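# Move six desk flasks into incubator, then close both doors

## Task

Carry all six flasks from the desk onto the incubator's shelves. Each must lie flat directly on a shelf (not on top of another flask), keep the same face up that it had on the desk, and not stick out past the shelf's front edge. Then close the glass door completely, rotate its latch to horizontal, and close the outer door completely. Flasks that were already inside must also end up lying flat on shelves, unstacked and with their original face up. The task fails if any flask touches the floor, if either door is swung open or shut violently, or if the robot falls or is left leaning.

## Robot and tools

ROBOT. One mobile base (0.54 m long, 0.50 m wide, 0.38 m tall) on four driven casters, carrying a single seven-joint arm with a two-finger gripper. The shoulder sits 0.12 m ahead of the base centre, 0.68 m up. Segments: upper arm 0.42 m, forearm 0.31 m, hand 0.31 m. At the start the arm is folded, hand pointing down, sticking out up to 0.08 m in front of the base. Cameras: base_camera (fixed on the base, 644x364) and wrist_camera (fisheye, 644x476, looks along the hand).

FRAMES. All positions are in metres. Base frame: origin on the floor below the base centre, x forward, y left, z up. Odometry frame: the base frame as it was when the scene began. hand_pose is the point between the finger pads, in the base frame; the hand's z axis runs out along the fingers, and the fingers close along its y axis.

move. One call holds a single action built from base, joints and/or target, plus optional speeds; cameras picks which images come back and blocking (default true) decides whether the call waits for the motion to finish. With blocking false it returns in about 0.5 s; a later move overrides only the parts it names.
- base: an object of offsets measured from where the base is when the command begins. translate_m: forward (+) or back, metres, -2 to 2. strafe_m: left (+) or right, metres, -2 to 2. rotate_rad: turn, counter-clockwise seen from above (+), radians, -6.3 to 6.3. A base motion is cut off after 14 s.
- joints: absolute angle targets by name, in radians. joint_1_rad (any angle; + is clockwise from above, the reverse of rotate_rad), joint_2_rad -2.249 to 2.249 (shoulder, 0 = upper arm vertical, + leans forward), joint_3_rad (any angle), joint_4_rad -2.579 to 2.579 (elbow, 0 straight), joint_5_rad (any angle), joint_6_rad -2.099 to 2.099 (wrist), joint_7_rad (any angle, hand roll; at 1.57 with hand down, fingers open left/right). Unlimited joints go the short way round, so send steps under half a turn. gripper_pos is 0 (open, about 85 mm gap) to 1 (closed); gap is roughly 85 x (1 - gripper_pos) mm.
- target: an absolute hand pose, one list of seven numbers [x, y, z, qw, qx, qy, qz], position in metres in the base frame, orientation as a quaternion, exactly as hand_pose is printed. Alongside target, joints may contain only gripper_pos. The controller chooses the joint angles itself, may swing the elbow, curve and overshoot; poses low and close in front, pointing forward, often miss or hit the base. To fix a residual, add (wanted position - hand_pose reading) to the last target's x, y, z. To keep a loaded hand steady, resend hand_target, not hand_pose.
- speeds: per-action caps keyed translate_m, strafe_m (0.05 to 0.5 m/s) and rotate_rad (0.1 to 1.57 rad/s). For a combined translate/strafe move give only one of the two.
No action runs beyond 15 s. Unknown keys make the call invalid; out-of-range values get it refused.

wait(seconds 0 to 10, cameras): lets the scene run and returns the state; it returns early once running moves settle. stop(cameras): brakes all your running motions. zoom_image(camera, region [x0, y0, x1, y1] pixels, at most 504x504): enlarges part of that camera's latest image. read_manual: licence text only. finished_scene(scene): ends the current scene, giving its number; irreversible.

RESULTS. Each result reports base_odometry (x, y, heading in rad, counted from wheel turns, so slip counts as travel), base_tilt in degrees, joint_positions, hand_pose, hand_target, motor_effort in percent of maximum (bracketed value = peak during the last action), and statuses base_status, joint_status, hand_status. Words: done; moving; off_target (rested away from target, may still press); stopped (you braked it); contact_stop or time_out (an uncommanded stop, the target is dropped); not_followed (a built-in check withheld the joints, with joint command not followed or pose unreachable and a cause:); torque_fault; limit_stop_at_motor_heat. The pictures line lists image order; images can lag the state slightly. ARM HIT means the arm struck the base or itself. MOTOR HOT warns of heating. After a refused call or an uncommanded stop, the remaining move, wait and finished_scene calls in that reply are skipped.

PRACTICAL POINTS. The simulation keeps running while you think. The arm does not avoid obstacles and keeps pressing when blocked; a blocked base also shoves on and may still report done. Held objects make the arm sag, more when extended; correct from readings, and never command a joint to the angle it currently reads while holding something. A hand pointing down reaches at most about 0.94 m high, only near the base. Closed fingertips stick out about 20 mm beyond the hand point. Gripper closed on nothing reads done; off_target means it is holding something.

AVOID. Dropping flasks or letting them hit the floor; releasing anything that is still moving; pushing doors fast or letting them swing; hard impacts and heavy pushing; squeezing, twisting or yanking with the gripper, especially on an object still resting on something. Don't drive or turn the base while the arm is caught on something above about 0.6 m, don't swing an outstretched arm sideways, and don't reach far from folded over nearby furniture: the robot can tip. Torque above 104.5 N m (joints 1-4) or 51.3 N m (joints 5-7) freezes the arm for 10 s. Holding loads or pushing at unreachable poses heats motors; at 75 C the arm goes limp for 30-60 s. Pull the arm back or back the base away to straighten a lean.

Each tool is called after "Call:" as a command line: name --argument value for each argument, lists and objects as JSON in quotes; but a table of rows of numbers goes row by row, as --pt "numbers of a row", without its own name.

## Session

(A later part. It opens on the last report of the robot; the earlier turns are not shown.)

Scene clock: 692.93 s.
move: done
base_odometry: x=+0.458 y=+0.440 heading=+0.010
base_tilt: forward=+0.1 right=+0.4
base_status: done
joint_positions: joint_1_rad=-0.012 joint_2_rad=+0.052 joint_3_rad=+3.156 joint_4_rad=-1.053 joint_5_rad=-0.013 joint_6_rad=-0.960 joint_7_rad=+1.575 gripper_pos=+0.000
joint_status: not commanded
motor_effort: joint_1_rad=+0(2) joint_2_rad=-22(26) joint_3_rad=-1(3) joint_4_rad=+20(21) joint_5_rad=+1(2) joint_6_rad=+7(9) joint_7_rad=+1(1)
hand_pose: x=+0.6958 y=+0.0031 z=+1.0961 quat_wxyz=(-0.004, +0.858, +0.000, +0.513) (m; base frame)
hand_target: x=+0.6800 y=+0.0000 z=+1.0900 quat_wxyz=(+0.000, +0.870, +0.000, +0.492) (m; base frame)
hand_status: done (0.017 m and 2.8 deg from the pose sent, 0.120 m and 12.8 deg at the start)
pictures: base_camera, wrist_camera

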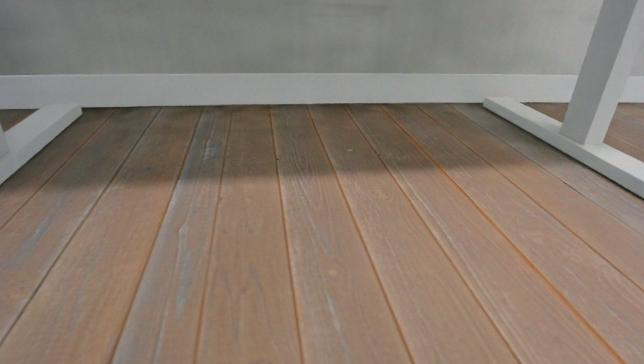

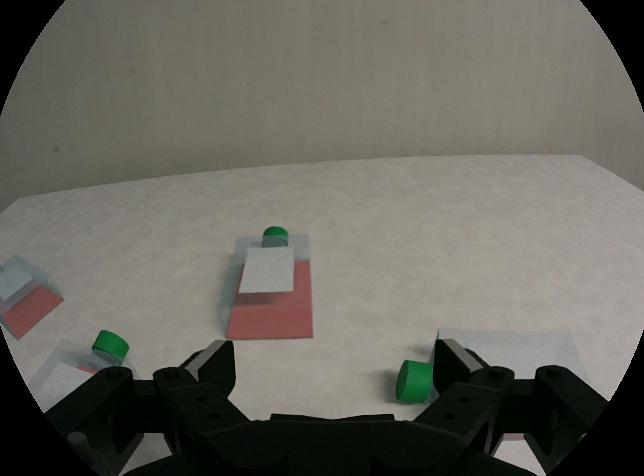

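Call:
move --base '{"translate_m":-0.13,"strafe_m":-0.105}' --speeds '{"translate_m":0.2}' --joints '{"gripper_pos":1}' --cameras '[]'

Call:
move --target '[0.68,0,1.03,0,0.870,0,0.492]'

Scene clock: 726.17 s.
move: done
base_odometry: x=+0.330 y=+0.333 heading=+0.011
base_tilt: forward=+0.1 right=+0.4
base_status: done
joint_positions: joint_1_rad=-0.016 joint_2_rad=+0.045 joint_3_rad=+3.162 joint_4_rad=-1.050 joint_5_rad=-0.013 joint_6_rad=-0.962 joint_7_rad=+1.575 gripper_pos=+0.999
joint_status: all done
motor_effort: joint_1_rad=+0(2) joint_2_rad=-22(26) joint_3_rad=+0(2) joint_4_rad=+19(21) joint_5_rad=+1(2) joint_6_rad=+7(8) joint_7_rad=+1(1)
hand_pose: x=+0.6929 y=+0.0027 z=+1.1003 quat_wxyz=(-0.004, +0.857, +0.000, +0.516) (m; base frame)
hand_target: x=+0.6800 y=+0.0000 z=+1.0900 quat_wxyz=(+0.000, +0.870, +0.000, +0.492) (m; base frame)
hand_status: not commanded
pictures: none
No camera images: "cameras" was empty.

Scene clock: 727.73 s.
move: done
base_odometry: x=+0.330 y=+0.333 heading=+0.011
base_tilt: forward=+0.1 right=+0.4
base_status: not commanded
joint_positions: joint_1_rad=-0.016 joint_2_rad=+0.003 joint_3_rad=+3.162 joint_4_rad=-1.278 joint_5_rad=-0.013 joint_6_rad=-0.893 joint_7_rad=+1.575 gripper_pos=+0.999
joint_status: not commanded
motor_effort: joint_1_rad=+0(0) joint_2_rad=-21(23) joint_3_rad=-1(1) joint_4_rad=+20(22) joint_5_rad=+1(1) joint_6_rad=+7(8) joint_7_rad=+1(1)
hand_pose: x=+0.6782 y=+0.0023 z=+1.0154 quat_wxyz=(-0.004, +0.885, -0.001, +0.465) (m; base frame)
hand_target: x=+0.6800 y=+0.0000 z=+1.0299 quat_wxyz=(+0.000, +0.870, +0.000, +0.492) (m; base frame)
hand_status: done (0.015 m and 3.6 deg from the pose sent, 0.071 m and 3.1 deg at the start)
pictures: base_camera, wrist_camera

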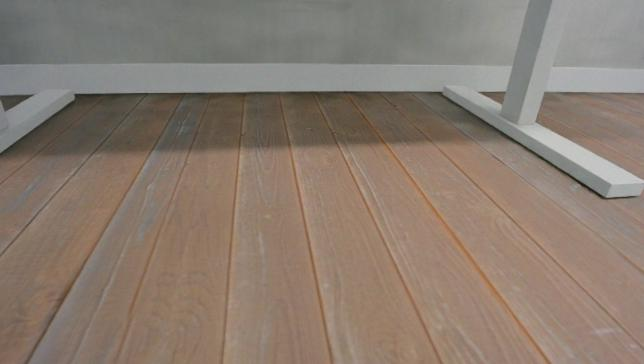

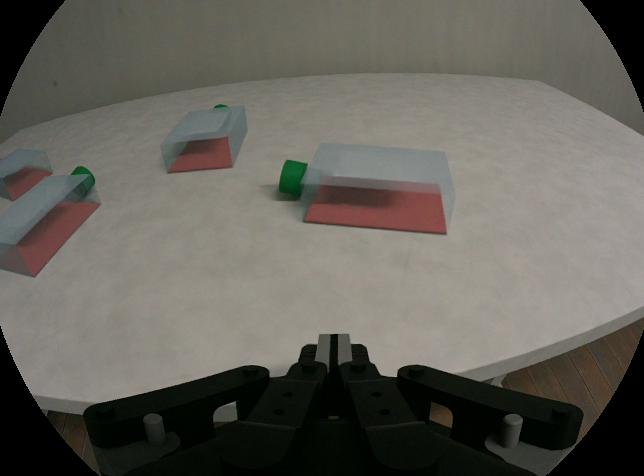

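Call:
move --target '[0.68,0,1.012,0,0.870,0,0.492]' --base '{"translate_m":0.14,"strafe_m":0.008}' --speeds '{"translate_m":0.08}'

Call:
move --base '{"translate_m":0.05}' --speeds '{"translate_m":0.06}'

Scene clock: 732.20 s.
move: done
base_odometry: x=+0.470 y=+0.342 heading=+0.010
base_tilt: forward=+0.1 right=+0.4
base_status: done
joint_positions: joint_1_rad=-0.016 joint_2_rad=-0.015 joint_3_rad=+3.162 joint_4_rad=-1.348 joint_5_rad=-0.013 joint_6_rad=-0.834 joint_7_rad=+1.575 gripper_pos=+0.999
joint_status: not commanded
motor_effort: joint_1_rad=+0(2) joint_2_rad=-21(24) joint_3_rad=+0(1) joint_4_rad=+21(22) joint_5_rad=+1(1) joint_6_rad=+7(8) joint_7_rad=+0(1)
hand_pose: x=+0.6759 y=+0.0020 z=+1.0019 quat_wxyz=(-0.004, +0.883, -0.001, +0.468) (m; base frame)
hand_target: x=+0.6800 y=+0.0000 z=+1.0120 quat_wxyz=(+0.000, +0.870, +0.000, +0.492) (m; base frame)
hand_status: done (0.011 m and 3.2 deg from the pose sent, 0.004 m and 3.6 deg at the start)
pictures: base_camera, wrist_camera

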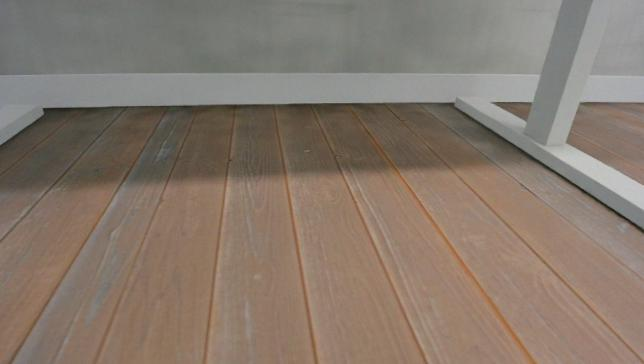

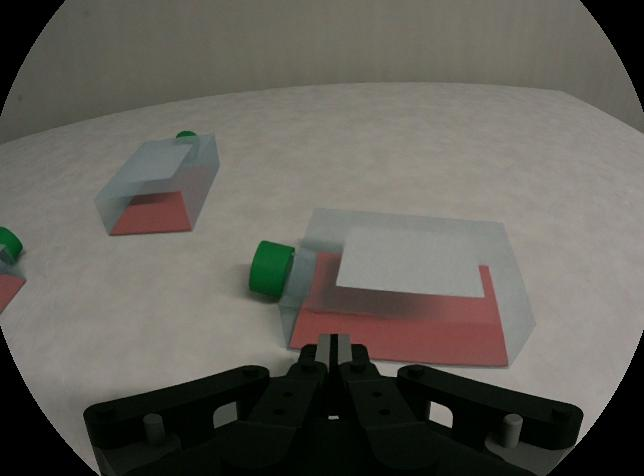

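Scene clock: 733.47 s.
move: done
base_odometry: x=+0.520 y=+0.343 heading=+0.010
base_tilt: forward=+0.1 right=+0.4
base_status: done
joint_positions: joint_1_rad=-0.016 joint_2_rad=-0.019 joint_3_rad=+3.162 joint_4_rad=-1.348 joint_5_rad=-0.013 joint_6_rad=-0.833 joint_7_rad=+1.575 gripper_pos=+0.999
joint_status: not commanded
motor_effort: joint_1_rad=+0(2) joint_2_rad=-21(25) joint_3_rad=-1(2) joint_4_rad=+21(22) joint_5_rad=+1(1) joint_6_rad=+7(8) joint_7_rad=+1(1)
hand_pose: x=+0.6750 y=+0.0020 z=+1.0040 quat_wxyz=(-0.004, +0.883, -0.001, +0.470) (m; base frame)
hand_target: x=+0.6800 y=+0.0000 z=+1.0120 quat_wxyz=(+0.000, +0.870, +0.000, +0.492) (m; base frame)
hand_status: not commanded
pictures: base_camera, wrist_camera

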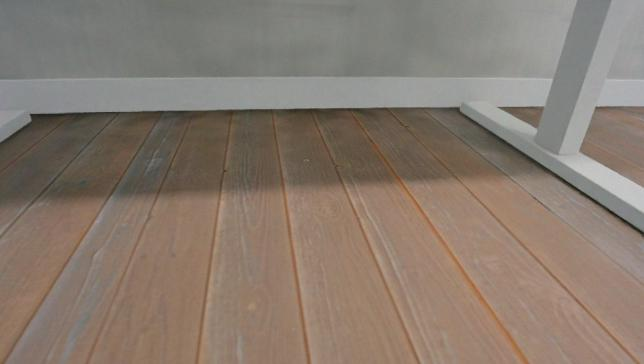

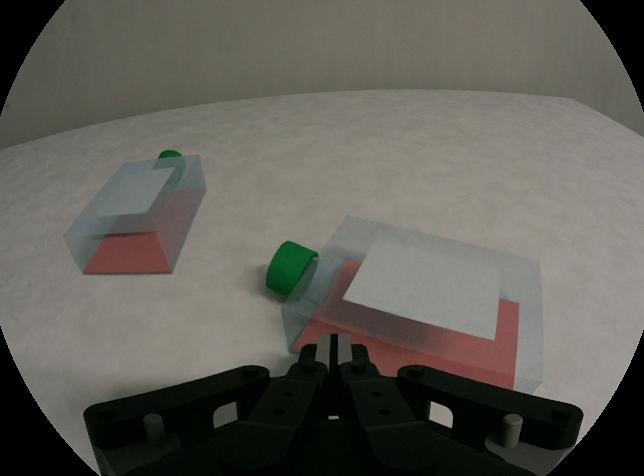

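Call:
move --base '{"translate_m":0.045,"strafe_m":-0.01}' --speeds '{"translate_m":0.06}'

Call:
move --base '{"translate_m":0.03,"strafe_m":-0.025}' --speeds '{"translate_m":0.06}'

Scene clock: 736.90 s.
move: done
base_odometry: x=+0.565 y=+0.334 heading=+0.011
base_tilt: forward=+0.1 right=+0.4
base_status: done
joint_positions: joint_1_rad=-0.016 joint_2_rad=-0.021 joint_3_rad=+3.162 joint_4_rad=-1.348 joint_5_rad=-0.013 joint_6_rad=-0.833 joint_7_rad=+1.575 gripper_pos=+0.999
joint_status: not commanded
motor_effort: joint_1_rad=+0(1) joint_2_rad=-21(23) joint_3_rad=-1(1) joint_4_rad=+21(21) joint_5_rad=+1(1) joint_6_rad=+7(7) joint_7_rad=+0(1)
hand_pose: x=+0.6744 y=+0.0020 z=+1.0051 quat_wxyz=(-0.004, +0.882, -0.001, +0.471) (m; base frame)
hand_target: x=+0.6800 y=+0.0000 z=+1.0120 quat_wxyz=(+0.000, +0.870, +0.000, +0.492) (m; base frame)
hand_status: not commanded
pictures: base_camera, wrist_camera

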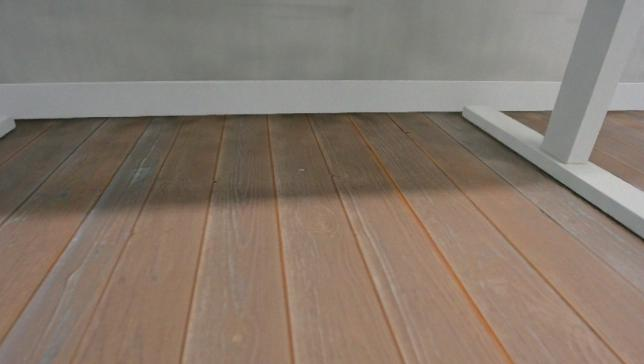

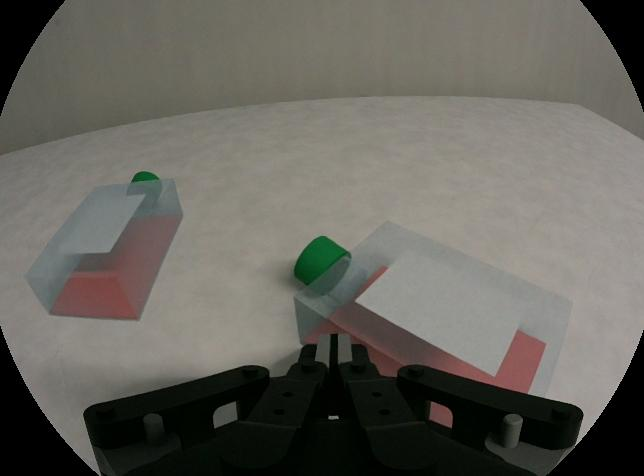

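Scene clock: 738.03 s.
move: done
base_odometry: x=+0.596 y=+0.309 heading=+0.011
base_tilt: forward=+0.2 right=+0.4
base_status: done
joint_positions: joint_1_rad=-0.017 joint_2_rad=-0.021 joint_3_rad=+3.162 joint_4_rad=-1.348 joint_5_rad=-0.013 joint_6_rad=-0.832 joint_7_rad=+1.575 gripper_pos=+0.999
joint_status: not commanded
motor_effort: joint_1_rad=+0(3) joint_2_rad=-21(23) joint_3_rad=+0(2) joint_4_rad=+21(21) joint_5_rad=+0(1) joint_6_rad=+7(8) joint_7_rad=+0(1)
hand_pose: x=+0.6744 y=+0.0021 z=+1.0054 quat_wxyz=(-0.004, +0.882, -0.001, +0.472) (m; base frame)
hand_target: x=+0.6800 y=+0.0000 z=+1.0120 quat_wxyz=(+0.000, +0.870, +0.000, +0.492) (m; base frame)
hand_status: not commanded
pictures: base_camera, wrist_camera

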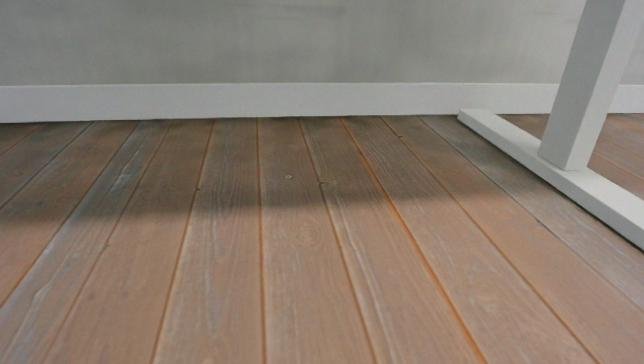

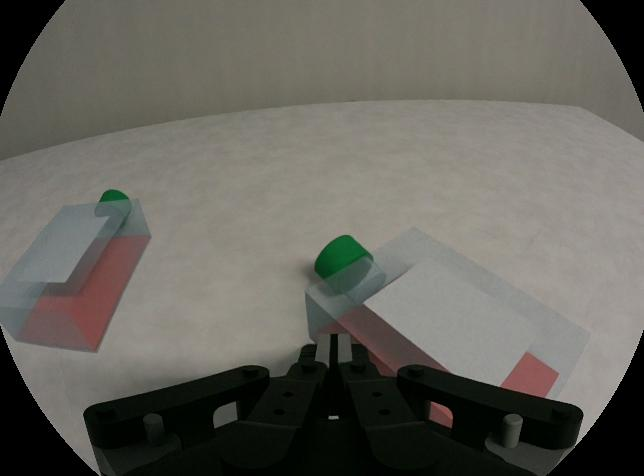

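Call:
move --base '{"translate_m":0.02,"strafe_m":-0.045}' --speeds '{"translate_m":0.06}'

Call:
move --base '{"translate_m":0.01,"strafe_m":-0.03}' --speeds '{"translate_m":0.06}'

Scene clock: 740.77 s.
move: done
base_odometry: x=+0.617 y=+0.264 heading=+0.012
base_tilt: forward=+0.1 right=+0.4
base_status: done
joint_positions: joint_1_rad=-0.017 joint_2_rad=-0.021 joint_3_rad=+3.162 joint_4_rad=-1.348 joint_5_rad=-0.013 joint_6_rad=-0.832 joint_7_rad=+1.575 gripper_pos=+0.999
joint_status: not commanded
motor_effort: joint_1_rad=+0(3) joint_2_rad=-20(22) joint_3_rad=+0(2) joint_4_rad=+21(21) joint_5_rad=+0(1) joint_6_rad=+7(7) joint_7_rad=+0(1)
hand_pose: x=+0.6742 y=+0.0023 z=+1.0056 quat_wxyz=(-0.004, +0.882, -0.001, +0.472) (m; base frame)
hand_target: x=+0.6800 y=+0.0000 z=+1.0120 quat_wxyz=(+0.000, +0.870, +0.000, +0.492) (m; base frame)
hand_status: not commanded
pictures: base_camera, wrist_camera

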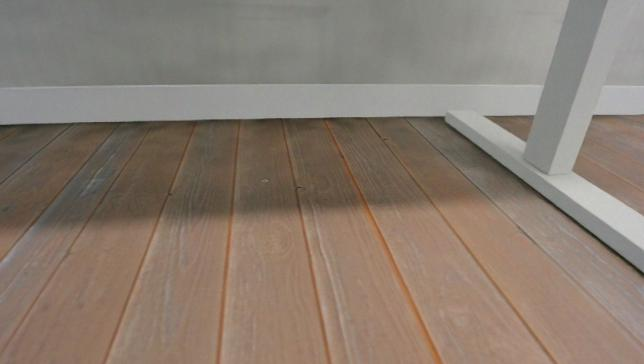

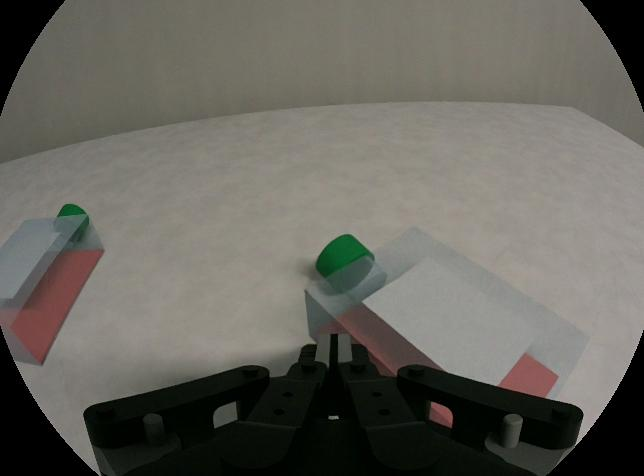

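Scene clock: 741.77 s.
move: done
base_odometry: x=+0.627 y=+0.234 heading=+0.012
base_tilt: forward=+0.1 right=+0.4
base_status: done
joint_positions: joint_1_rad=-0.018 joint_2_rad=-0.022 joint_3_rad=+3.162 joint_4_rad=-1.348 joint_5_rad=-0.013 joint_6_rad=-0.832 joint_7_rad=+1.575 gripper_pos=+0.999
joint_status: not commanded
motor_effort: joint_1_rad=+0(2) joint_2_rad=-20(22) joint_3_rad=-1(2) joint_4_rad=+21(21) joint_5_rad=+1(2) joint_6_rad=+7(7) joint_7_rad=+1(1)
hand_pose: x=+0.6742 y=+0.0024 z=+1.0057 quat_wxyz=(-0.005, +0.882, -0.001, +0.472) (m; base frame)
hand_target: x=+0.6800 y=+0.0000 z=+1.0120 quat_wxyz=(+0.000, +0.870, +0.000, +0.492) (m; base frame)
hand_status: not commanded
pictures: base_camera, wrist_camera

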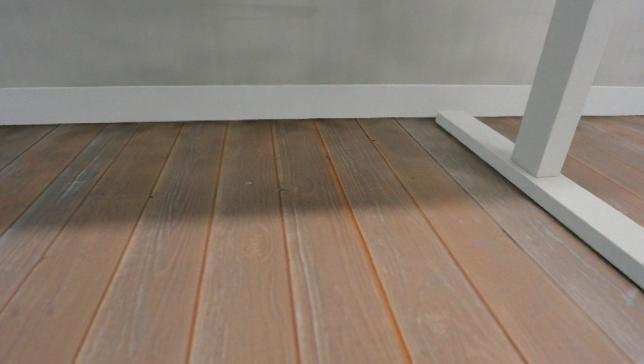

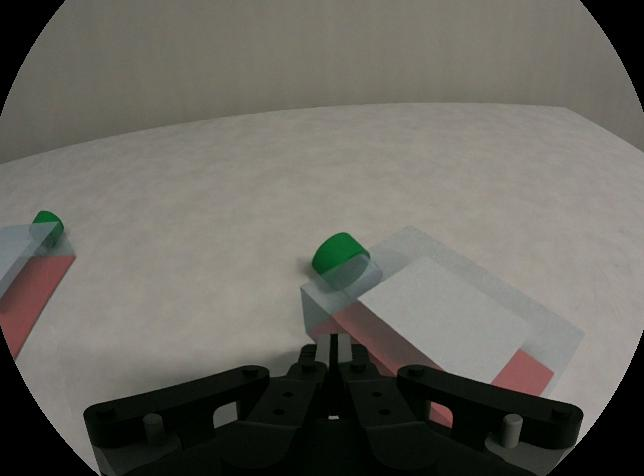

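Call:
move --base '{"translate_m":-0.1}' --speeds '{"translate_m":0.2}' --cameras '[]'

Call:
move --base '{"translate_m":-0.486,"strafe_m":-0.527}' --target '[0.68,0,1.07,0,0.870,0,0.492]' --joints '{"gripper_pos":0}' --cameras '[]'

Call:
move --base '{"rotate_rad":0.68}'

Scene clock: 751.77 s.
move: done
base_odometry: x=+0.527 y=+0.233 heading=+0.012
base_tilt: forward=+0.1 right=+0.4
base_status: done
joint_positions: joint_1_rad=-0.018 joint_2_rad=-0.027 joint_3_rad=+3.162 joint_4_rad=-1.349 joint_5_rad=-0.013 joint_6_rad=-0.831 joint_7_rad=+1.575 gripper_pos=+0.999
joint_status: not commanded
motor_effort: joint_1_rad=+0(1) joint_2_rad=-20(24) joint_3_rad=+0(1) joint_4_rad=+21(22) joint_5_rad=+1(1) joint_6_rad=+7(8) joint_7_rad=+0(1)
hand_pose: x=+0.6726 y=+0.0024 z=+1.0089 quat_wxyz=(-0.005, +0.880, -0.001, +0.475) (m; base frame)
hand_target: x=+0.6800 y=+0.0000 z=+1.0120 quat_wxyz=(+0.000, +0.870, +0.000, +0.492) (m; base frame)
hand_status: not commanded
pictures: none
No camera images: "cameras" was empty.

Scene clock: 754.20 s.
move: done
base_odometry: x=+0.047 y=-0.300 heading=+0.012
base_tilt: forward=+0.1 right=+0.4
base_status: done
joint_positions: joint_1_rad=-0.019 joint_2_rad=+0.014 joint_3_rad=+3.165 joint_4_rad=-1.145 joint_5_rad=-0.013 joint_6_rad=-0.891 joint_7_rad=+1.575 gripper_pos=+0.000
joint_status: all done
motor_effort: joint_1_rad=+0(2) joint_2_rad=-22(24) joint_3_rad=+0(2) joint_4_rad=+20(22) joint_5_rad=+1(2) joint_6_rad=+7(8) joint_7_rad=+0(1)
hand_pose: x=+0.6894 y=+0.0018 z=+1.0851 quat_wxyz=(-0.004, +0.855, -0.001, +0.519) (m; base frame)
hand_target: x=+0.6800 y=+0.0000 z=+1.0700 quat_wxyz=(+0.000, +0.870, +0.000, +0.492) (m; base frame)
hand_status: done (0.018 m and 3.6 deg from the pose sent, 0.062 m and 2.4 deg at the start)
pictures: none
No camera images: "cameras" was empty.

Scene clock: 755.87 s.
move: done
base_odometry: x=+0.047 y=-0.300 heading=+0.690
base_tilt: forward=+0.1 right=+0.4
base_status: done
joint_positions: joint_1_rad=-0.027 joint_2_rad=+0.015 joint_3_rad=+3.164 joint_4_rad=-1.145 joint_5_rad=-0.013 joint_6_rad=-0.891 joint_7_rad=+1.575 gripper_pos=+0.000
joint_status: not commanded
motor_effort: joint_1_rad=+0(3) joint_2_rad=-21(23) joint_3_rad=+0(3) joint_4_rad=+20(21) joint_5_rad=+0(2) joint_6_rad=+7(8) joint_7_rad=+0(1)
hand_pose: x=+0.6900 y=+0.0074 z=+1.0841 quat_wxyz=(-0.006, +0.855, +0.003, +0.519) (m; base frame)
hand_target: x=+0.6800 y=+0.0000 z=+1.0700 quat_wxyz=(+0.000, +0.870, +0.000, +0.492) (m; base frame)
hand_status: not commanded
pictures: base_camera, wrist_camera

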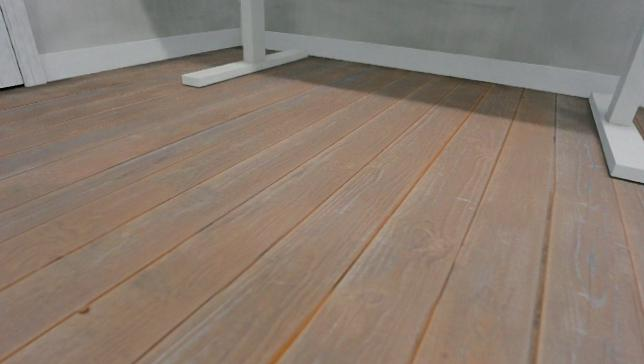

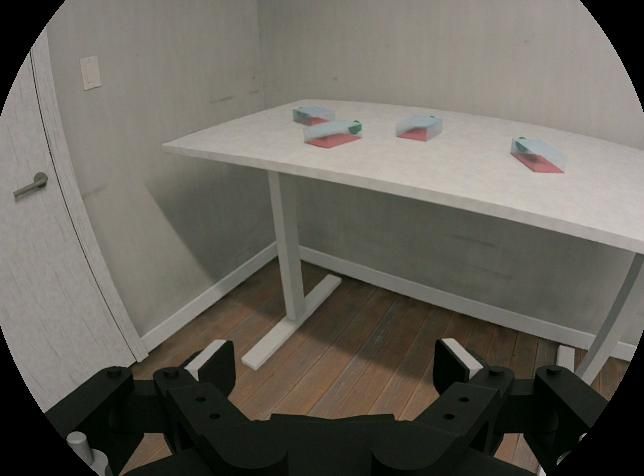

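Call:
move --base '{"translate_m":0.28,"strafe_m":-0.43}' --speeds '{"translate_m":0.3}'

Scene clock: 762.77 s.
move: done
base_odometry: x=+0.537 y=-0.453 heading=+0.691
base_tilt: forward=+0.1 right=+0.4
base_status: done
joint_positions: joint_1_rad=-0.026 joint_2_rad=+0.019 joint_3_rad=+3.164 joint_4_rad=-1.145 joint_5_rad=-0.013 joint_6_rad=-0.891 joint_7_rad=+1.575 gripper_pos=+0.000
joint_status: not commanded
motor_effort: joint_1_rad=+0(3) joint_2_rad=-21(24) joint_3_rad=+0(3) joint_4_rad=+20(21) joint_5_rad=+0(2) joint_6_rad=+7(8) joint_7_rad=+0(1)
hand_pose: x=+0.6912 y=+0.0063 z=+1.0823 quat_wxyz=(-0.006, +0.856, +0.002, +0.517) (m; base frame)
hand_target: x=+0.6800 y=+0.0000 z=+1.0700 quat_wxyz=(+0.000, +0.870, +0.000, +0.492) (m; base frame)
hand_status: not commanded
pictures: base_camera, wrist_camera

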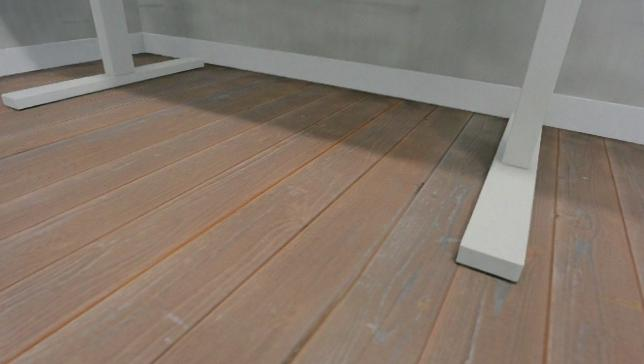

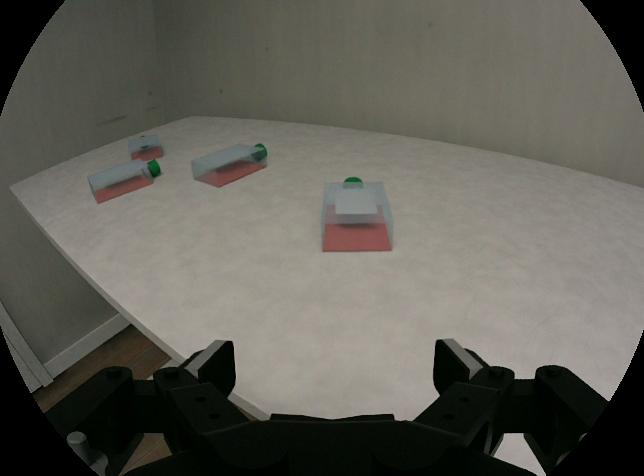

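Call:
move --base '{"translate_m":0.14,"strafe_m":-0.022}' --speeds '{"translate_m":0.15}'

Call:
move --target '[0.70,0,1.045,0,0.870,0,0.492]'

Scene clock: 768.63 s.
move: done
base_odometry: x=+0.659 y=-0.381 heading=+0.691
base_tilt: forward=+0.1 right=+0.4
base_status: done
joint_positions: joint_1_rad=-0.026 joint_2_rad=+0.025 joint_3_rad=+3.164 joint_4_rad=-1.144 joint_5_rad=-0.013 joint_6_rad=-0.893 joint_7_rad=+1.575 gripper_pos=+0.000
joint_status: not commanded
motor_effort: joint_1_rad=+0(2) joint_2_rad=-22(25) joint_3_rad=+0(2) joint_4_rad=+21(21) joint_5_rad=+1(1) joint_6_rad=+7(8) joint_7_rad=+0(1)
hand_pose: x=+0.6936 y=+0.0063 z=+1.0787 quat_wxyz=(-0.006, +0.858, +0.002, +0.514) (m; base frame)
hand_target: x=+0.6800 y=+0.0000 z=+1.0700 quat_wxyz=(+0.000, +0.870, +0.000, +0.492) (m; base frame)
hand_status: not commanded
pictures: base_camera, wrist_camera

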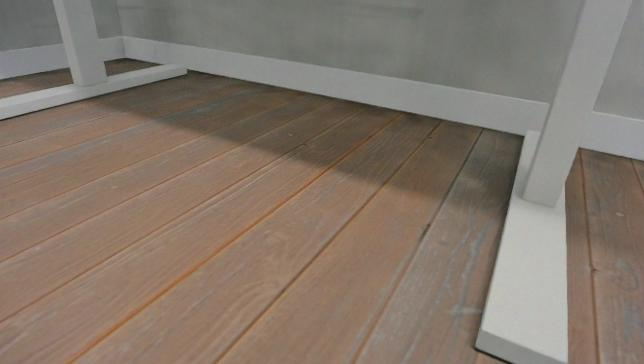

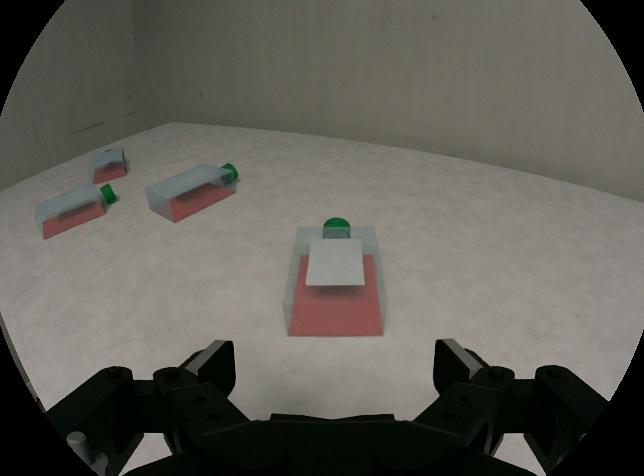

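Scene clock: 769.50 s.
move: done
base_odometry: x=+0.659 y=-0.381 heading=+0.691
base_tilt: forward=+0.2 right=+0.4
base_status: not commanded
joint_positions: joint_1_rad=-0.026 joint_2_rad=+0.037 joint_3_rad=+3.164 joint_4_rad=-1.173 joint_5_rad=-0.013 joint_6_rad=-0.890 joint_7_rad=+1.575 gripper_pos=+0.000
joint_status: not commanded
motor_effort: joint_1_rad=+0(0) joint_2_rad=-23(24) joint_3_rad=-1(1) joint_4_rad=+21(21) joint_5_rad=+1(1) joint_6_rad=+7(8) joint_7_rad=+0(1)
hand_pose: x=+0.6978 y=+0.0064 z=+1.0560 quat_wxyz=(-0.005, +0.867, +0.002, +0.497) (m; base frame)
hand_target: x=+0.7000 y=+0.0000 z=+1.0450 quat_wxyz=(+0.000, +0.870, +0.000, +0.492) (m; base frame)
hand_status: done (0.013 m and 1.0 deg from the pose sent, 0.035 m and 3.0 deg at the start)
pictures: base_camera, wrist_camera

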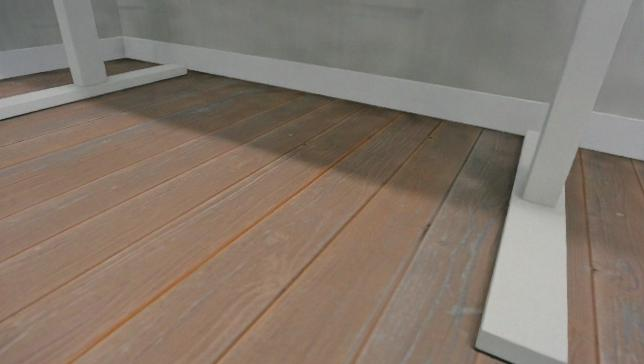

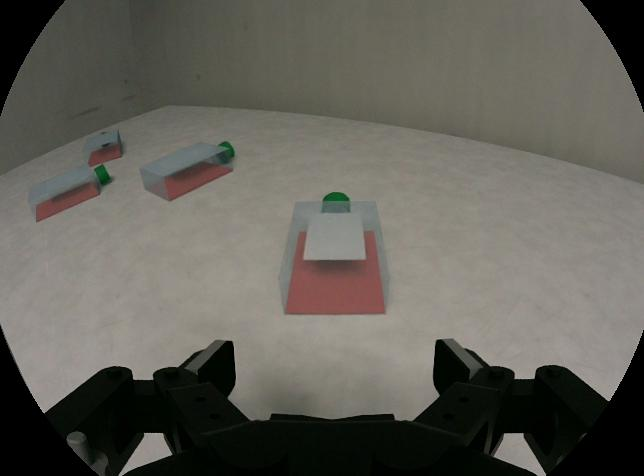

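Call:
move --base '{"translate_m":0.06}' --speeds '{"translate_m":0.12}'

Scene clock: 773.10 s.
move: done
base_odometry: x=+0.706 y=-0.343 heading=+0.691
base_tilt: forward=+0.1 right=+0.4
base_status: done
joint_positions: joint_1_rad=-0.026 joint_2_rad=+0.047 joint_3_rad=+3.164 joint_4_rad=-1.173 joint_5_rad=-0.013 joint_6_rad=-0.890 joint_7_rad=+1.575 gripper_pos=+0.000
joint_status: not commanded
motor_effort: joint_1_rad=+0(1) joint_2_rad=-22(25) joint_3_rad=+0(2) joint_4_rad=+20(21) joint_5_rad=+1(1) joint_6_rad=+7(8) joint_7_rad=+1(1)
hand_pose: x=+0.7015 y=+0.0065 z=+1.0501 quat_wxyz=(-0.005, +0.870, +0.002, +0.493) (m; base frame)
hand_target: x=+0.7000 y=+0.0000 z=+1.0450 quat_wxyz=(+0.000, +0.870, +0.000, +0.492) (m; base frame)
hand_status: not commanded
pictures: base_camera, wrist_camera

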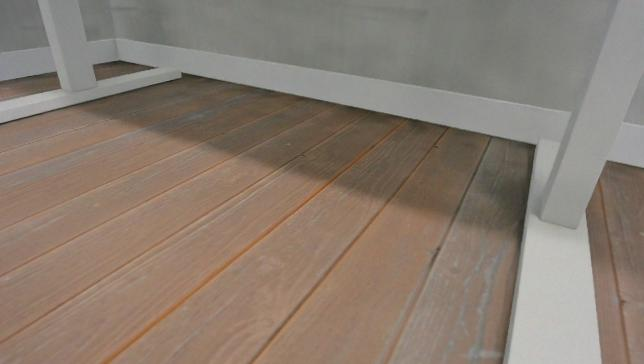

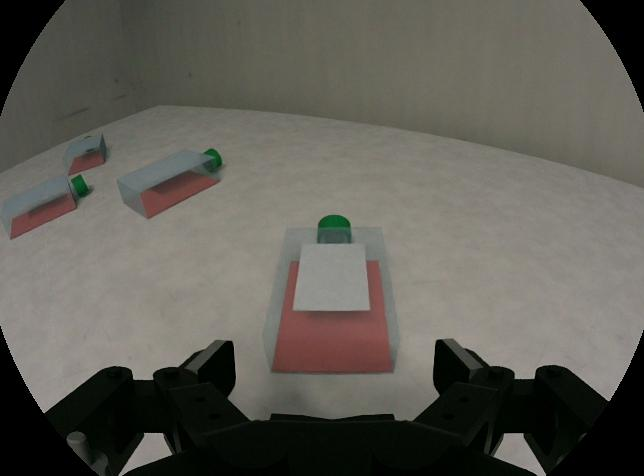

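Call:
move --base '{"translate_m":0.035}' --target '[0.70,0,1.033,0,0.870,0,0.492]' --speeds '{"translate_m":0.12}'

Call:
move --target '[0.70,0,1.012,0,0.870,0,0.492]'

Scene clock: 776.57 s.
move: done
base_odometry: x=+0.734 y=-0.321 heading=+0.690
base_tilt: forward=+0.1 right=+0.4
base_status: done
joint_positions: joint_1_rad=-0.026 joint_2_rad=+0.045 joint_3_rad=+3.164 joint_4_rad=-1.217 joint_5_rad=-0.013 joint_6_rad=-0.882 joint_7_rad=+1.575 gripper_pos=+0.000
joint_status: not commanded
motor_effort: joint_1_rad=+0(1) joint_2_rad=-23(27) joint_3_rad=-1(2) joint_4_rad=+20(22) joint_5_rad=+1(1) joint_6_rad=+7(8) joint_7_rad=+1(1)
hand_pose: x=+0.6992 y=+0.0065 z=+1.0287 quat_wxyz=(-0.005, +0.878, +0.002, +0.478) (m; base frame)
hand_target: x=+0.7000 y=+0.0000 z=+1.0330 quat_wxyz=(+0.000, +0.870, +0.000, +0.492) (m; base frame)
hand_status: done (0.008 m and 2.0 deg from the pose sent, 0.018 m and 0.7 deg at the start)
pictures: base_camera, wrist_camera

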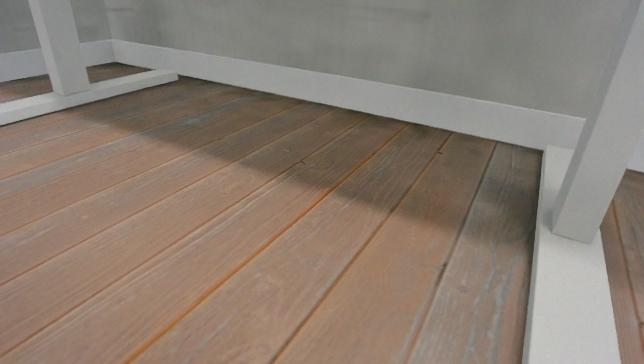

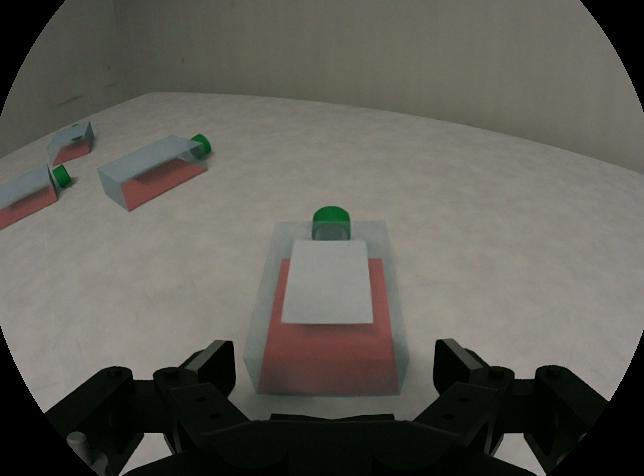

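Scene clock: 777.43 s.
move: done
base_odometry: x=+0.734 y=-0.321 heading=+0.690
base_tilt: forward=+0.2 right=+0.4
base_status: not commanded
joint_positions: joint_1_rad=-0.026 joint_2_rad=+0.037 joint_3_rad=+3.164 joint_4_rad=-1.302 joint_5_rad=-0.013 joint_6_rad=-0.834 joint_7_rad=+1.575 gripper_pos=+0.000
joint_status: not commanded
motor_effort: joint_1_rad=+0(0) joint_2_rad=-22(24) joint_3_rad=+0(1) joint_4_rad=+20(22) joint_5_rad=+1(1) joint_6_rad=+7(7) joint_7_rad=+1(1)
hand_pose: x=+0.6973 y=+0.0062 z=+0.9980 quat_wxyz=(-0.005, +0.885, +0.002, +0.465) (m; base frame)
hand_target: x=+0.7000 y=+0.0000 z=+1.0120 quat_wxyz=(+0.000, +0.870, +0.000, +0.492) (m; base frame)
hand_status: done (0.016 m and 3.6 deg from the pose sent, 0.018 m and 2.0 deg at the start)
pictures: base_camera, wrist_camera

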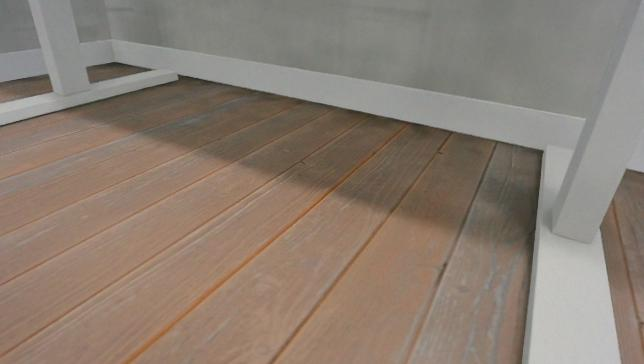

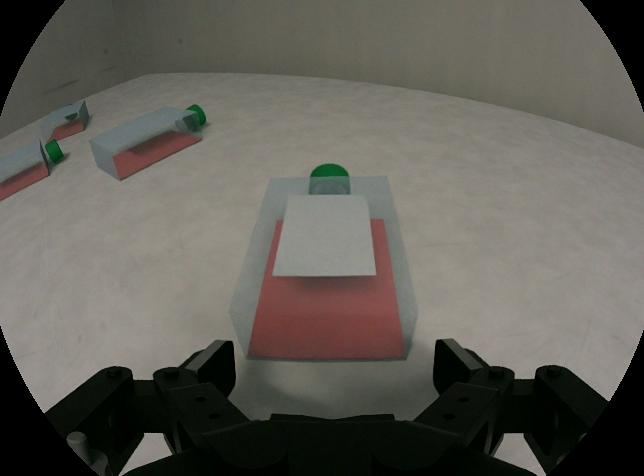

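Call:
move --base '{"translate_m":0.028,"strafe_m":0.003}' --speeds '{"translate_m":0.1}'

Call:
move --joints '{"gripper_pos":0.25}' --cameras '[]'

Call:
move --joints '{"gripper_pos":0.6}' --cameras '[]'

Call:
move --target '[0.70,0,1.10,0,0.870,0,0.492]'

Scene clock: 781.33 s.
move: done
base_odometry: x=+0.754 y=-0.300 heading=+0.690
base_tilt: forward=+0.1 right=+0.4
base_status: done
joint_positions: joint_1_rad=-0.026 joint_2_rad=+0.031 joint_3_rad=+3.164 joint_4_rad=-1.302 joint_5_rad=-0.013 joint_6_rad=-0.830 joint_7_rad=+1.575 gripper_pos=+0.000
joint_status: not commanded
motor_effort: joint_1_rad=+0(1) joint_2_rad=-23(25) joint_3_rad=+0(2) joint_4_rad=+21(21) joint_5_rad=+1(1) joint_6_rad=+7(8) joint_7_rad=+0(1)
hand_pose: x=+0.6961 y=+0.0061 z=+1.0022 quat_wxyz=(-0.005, +0.883, +0.002, +0.470) (m; base frame)
hand_target: x=+0.7000 y=+0.0000 z=+1.0120 quat_wxyz=(+0.000, +0.870, +0.000, +0.492) (m; base frame)
hand_status: not commanded
pictures: base_camera, wrist_camera

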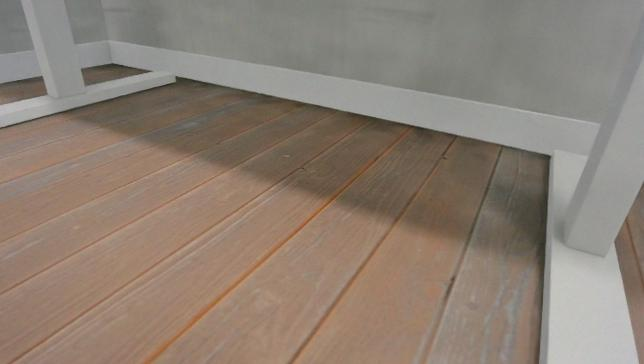

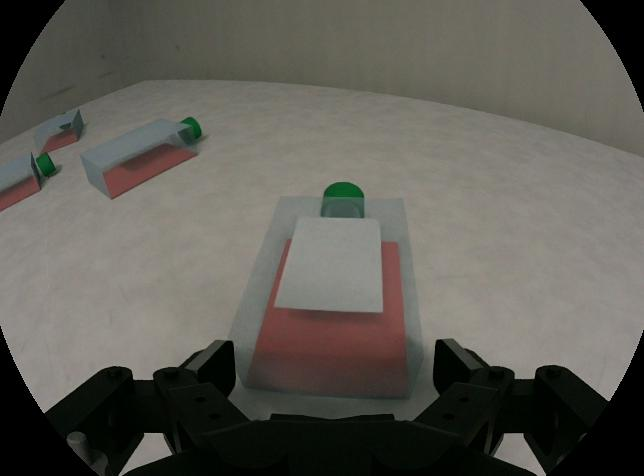

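Scene clock: 782.00 s.
move: done
base_odometry: x=+0.754 y=-0.300 heading=+0.690
base_tilt: forward=+0.2 right=+0.4
base_status: not commanded
joint_positions: joint_1_rad=-0.026 joint_2_rad=+0.031 joint_3_rad=+3.164 joint_4_rad=-1.302 joint_5_rad=-0.013 joint_6_rad=-0.830 joint_7_rad=+1.575 gripper_pos=+0.250
joint_status: all done
motor_effort: joint_1_rad=+0(1) joint_2_rad=-23(23) joint_3_rad=+0(1) joint_4_rad=+21(22) joint_5_rad=+0(1) joint_6_rad=+7(7) joint_7_rad=+0(1)
hand_pose: x=+0.6961 y=+0.0061 z=+1.0022 quat_wxyz=(-0.005, +0.883, +0.002, +0.470) (m; base frame)
hand_target: x=+0.7000 y=+0.0000 z=+1.0120 quat_wxyz=(+0.000, +0.870, +0.000, +0.492) (m; base frame)
hand_status: not commanded
pictures: none
No camera images: "cameras" was empty.

Scene clock: 782.73 s.
move: done
base_odometry: x=+0.754 y=-0.300 heading=+0.690
base_tilt: forward=+0.2 right=+0.4
base_status: not commanded
joint_positions: joint_1_rad=-0.026 joint_2_rad=+0.031 joint_3_rad=+3.164 joint_4_rad=-1.302 joint_5_rad=-0.013 joint_6_rad=-0.830 joint_7_rad=+1.575 gripper_pos=+0.600
joint_status: all done
motor_effort: joint_1_rad=+0(0) joint_2_rad=-22(23) joint_3_rad=-1(1) joint_4_rad=+21(21) joint_5_rad=+0(1) joint_6_rad=+7(8) joint_7_rad=+0(1)
hand_pose: x=+0.6961 y=+0.0061 z=+1.0022 quat_wxyz=(-0.005, +0.883, +0.002, +0.470) (m; base frame)
hand_target: x=+0.7000 y=+0.0000 z=+1.0120 quat_wxyz=(+0.000, +0.870, +0.000, +0.492) (m; base frame)
hand_status: not commanded
pictures: none
No camera images: "cameras" was empty.

Scene clock: 784.27 s.
move: done
base_odometry: x=+0.754 y=-0.300 heading=+0.690
base_tilt: forward=+0.2 right=+0.4
base_status: not commanded
joint_positions: joint_1_rad=-0.026 joint_2_rad=+0.093 joint_3_rad=+3.164 joint_4_rad=-0.945 joint_5_rad=-0.013 joint_6_rad=-1.001 joint_7_rad=+1.575 gripper_pos=+0.600
joint_status: not commanded
motor_effort: joint_1_rad=+0(1) joint_2_rad=-24(24) joint_3_rad=+0(1) joint_4_rad=+19(22) joint_5_rad=+0(1) joint_6_rad=+7(8) joint_7_rad=+1(1)
hand_pose: x=+0.7070 y=+0.0073 z=+1.1199 quat_wxyz=(-0.005, +0.852, +0.004, +0.524) (m; base frame)
hand_target: x=+0.7000 y=+0.0000 z=+1.1000 quat_wxyz=(+0.000, +0.870, +0.000, +0.492) (m; base frame)
hand_status: done (0.022 m and 4.3 deg from the pose sent, 0.098 m and 3.0 deg at the start)
pictures: base_camera, wrist_camera

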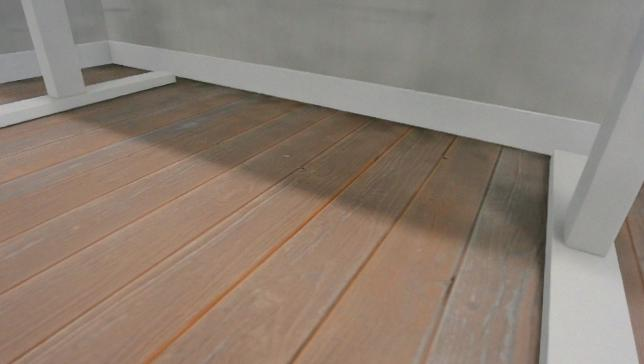

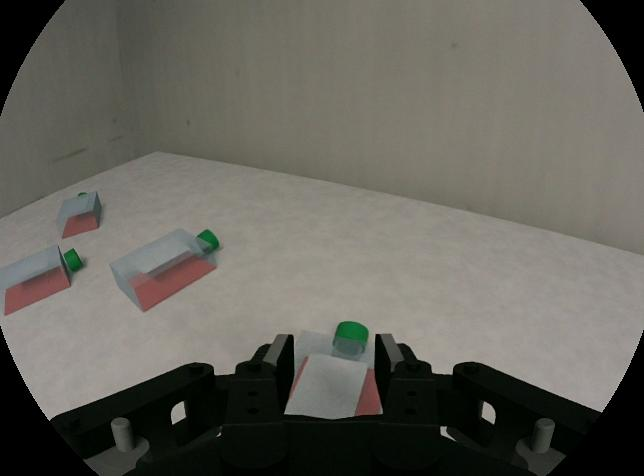

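Call:
move --joints '{"gripper_pos":0}' --base '{"translate_m":-0.05}' --cameras '[]'

Call:
move --target '[0.70,0,1.012,0,0.870,0,0.492]'

Scene clock: 789.17 s.
move: done
base_odometry: x=+0.715 y=-0.332 heading=+0.690
base_tilt: forward=+0.1 right=+0.4
base_status: done
joint_positions: joint_1_rad=-0.026 joint_2_rad=+0.102 joint_3_rad=+3.165 joint_4_rad=-0.940 joint_5_rad=-0.013 joint_6_rad=-1.008 joint_7_rad=+1.575 gripper_pos=+0.000
joint_status: all done
motor_effort: joint_1_rad=+0(1) joint_2_rad=-23(28) joint_3_rad=-1(2) joint_4_rad=+20(22) joint_5_rad=+0(1) joint_6_rad=+8(8) joint_7_rad=+0(1)
hand_pose: x=+0.7097 y=+0.0073 z=+1.1153 quat_wxyz=(-0.005, +0.855, +0.004, +0.519) (m; base frame)
hand_target: x=+0.7000 y=+0.0000 z=+1.1000 quat_wxyz=(+0.000, +0.870, +0.000, +0.492) (m; base frame)
hand_status: not commanded
pictures: none
No camera images: "cameras" was empty.

Scene clock: 790.77 s.
move: done
base_odometry: x=+0.715 y=-0.332 heading=+0.690
base_tilt: forward=+0.1 right=+0.4
base_status: not commanded
joint_positions: joint_1_rad=-0.026 joint_2_rad=+0.041 joint_3_rad=+3.165 joint_4_rad=-1.299 joint_5_rad=-0.013 joint_6_rad=-0.837 joint_7_rad=+1.575 gripper_pos=+0.000
joint_status: not commanded
motor_effort: joint_1_rad=+0(1) joint_2_rad=-23(25) joint_3_rad=+0(1) joint_4_rad=+20(22) joint_5_rad=+1(1) joint_6_rad=+6(8) joint_7_rad=+1(1)
hand_pose: x=+0.6983 y=+0.0060 z=+0.9971 quat_wxyz=(-0.005, +0.886, +0.002, +0.464) (m; base frame)
hand_target: x=+0.7000 y=+0.0000 z=+1.0120 quat_wxyz=(+0.000, +0.870, +0.000, +0.492) (m; base frame)
hand_status: done (0.016 m and 3.7 deg from the pose sent, 0.104 m and 3.6 deg at the start)
pictures: base_camera, wrist_camera

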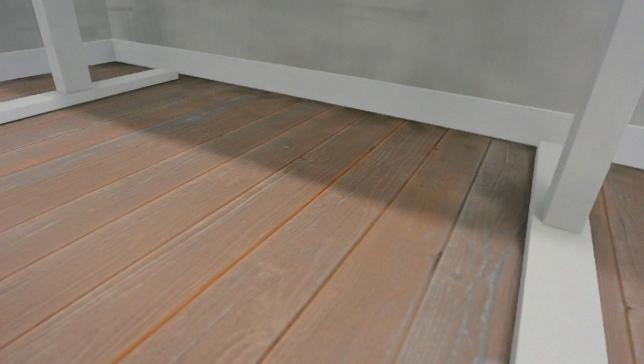

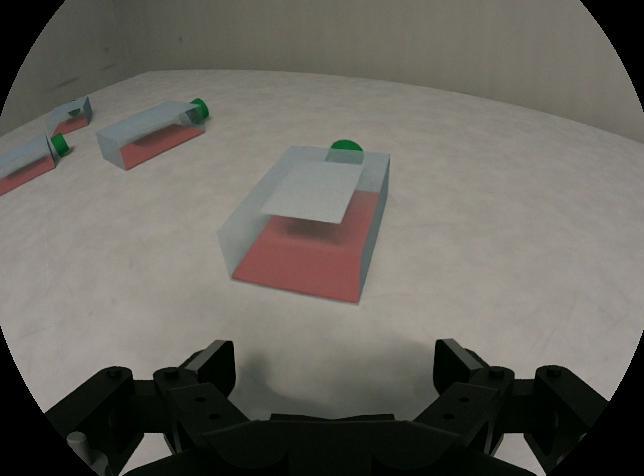

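Call:
move --base '{"translate_m":-0.06}' --cameras '[]'

Call:
move --base '{"translate_m":0.047,"strafe_m":0.218,"rotate_rad":-0.25}' --speeds '{"translate_m":0.25}'

Scene clock: 797.17 s.
move: done
base_odometry: x=+0.669 y=-0.370 heading=+0.689
base_tilt: forward=+0.1 right=+0.4
base_status: done
joint_positions: joint_1_rad=-0.026 joint_2_rad=+0.019 joint_3_rad=+3.165 joint_4_rad=-1.301 joint_5_rad=-0.013 joint_6_rad=-0.832 joint_7_rad=+1.575 gripper_pos=+0.000
joint_status: not commanded
motor_effort: joint_1_rad=+0(1) joint_2_rad=-22(27) joint_3_rad=+0(2) joint_4_rad=+22(22) joint_5_rad=+1(1) joint_6_rad=+7(7) joint_7_rad=+1(1)
hand_pose: x=+0.6919 y=+0.0058 z=+1.0099 quat_wxyz=(-0.005, +0.880, +0.002, +0.475) (m; base frame)
hand_target: x=+0.7000 y=+0.0000 z=+1.0120 quat_wxyz=(+0.000, +0.870, +0.000, +0.492) (m; base frame)
hand_status: not commanded
pictures: none
No camera images: "cameras" was empty.

Scene clock: 798.90 s.
move: done
base_odometry: x=+0.566 y=-0.172 heading=+0.438
base_tilt: forward=+0.1 right=+0.4
base_status: done
joint_positions: joint_1_rad=-0.021 joint_2_rad=+0.019 joint_3_rad=+3.166 joint_4_rad=-1.301 joint_5_rad=-0.013 joint_6_rad=-0.831 joint_7_rad=+1.575 gripper_pos=+0.000
joint_status: not commanded
motor_effort: joint_1_rad=+0(3) joint_2_rad=-22(23) joint_3_rad=-1(3) joint_4_rad=+21(21) joint_5_rad=+1(1) joint_6_rad=+7(8) joint_7_rad=+1(1)
hand_pose: x=+0.6921 y=+0.0021 z=+1.0098 quat_wxyz=(-0.004, +0.880, -0.001, +0.475) (m; base frame)
hand_target: x=+0.7000 y=+0.0000 z=+1.0120 quat_wxyz=(+0.000, +0.870, +0.000, +0.492) (m; base frame)
hand_status: not commanded
pictures: base_camera, wrist_camera

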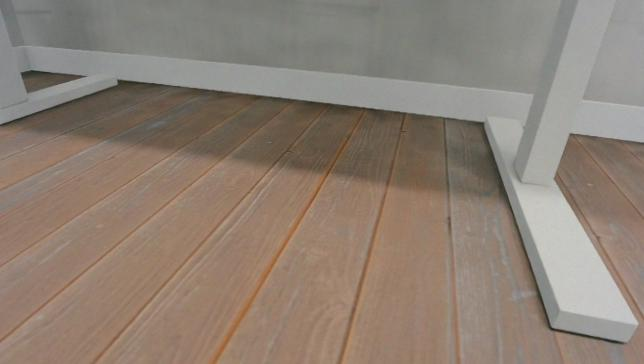

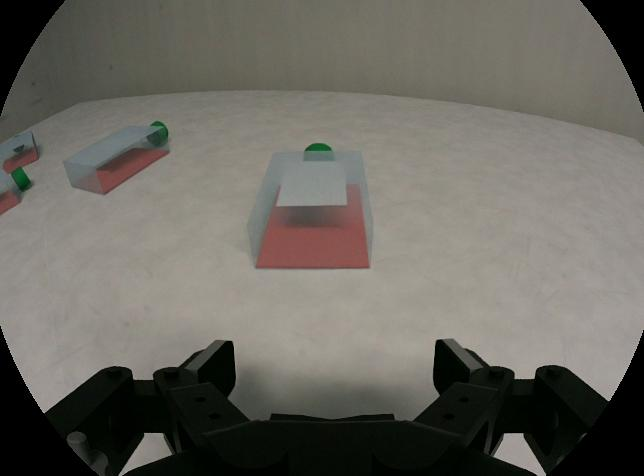

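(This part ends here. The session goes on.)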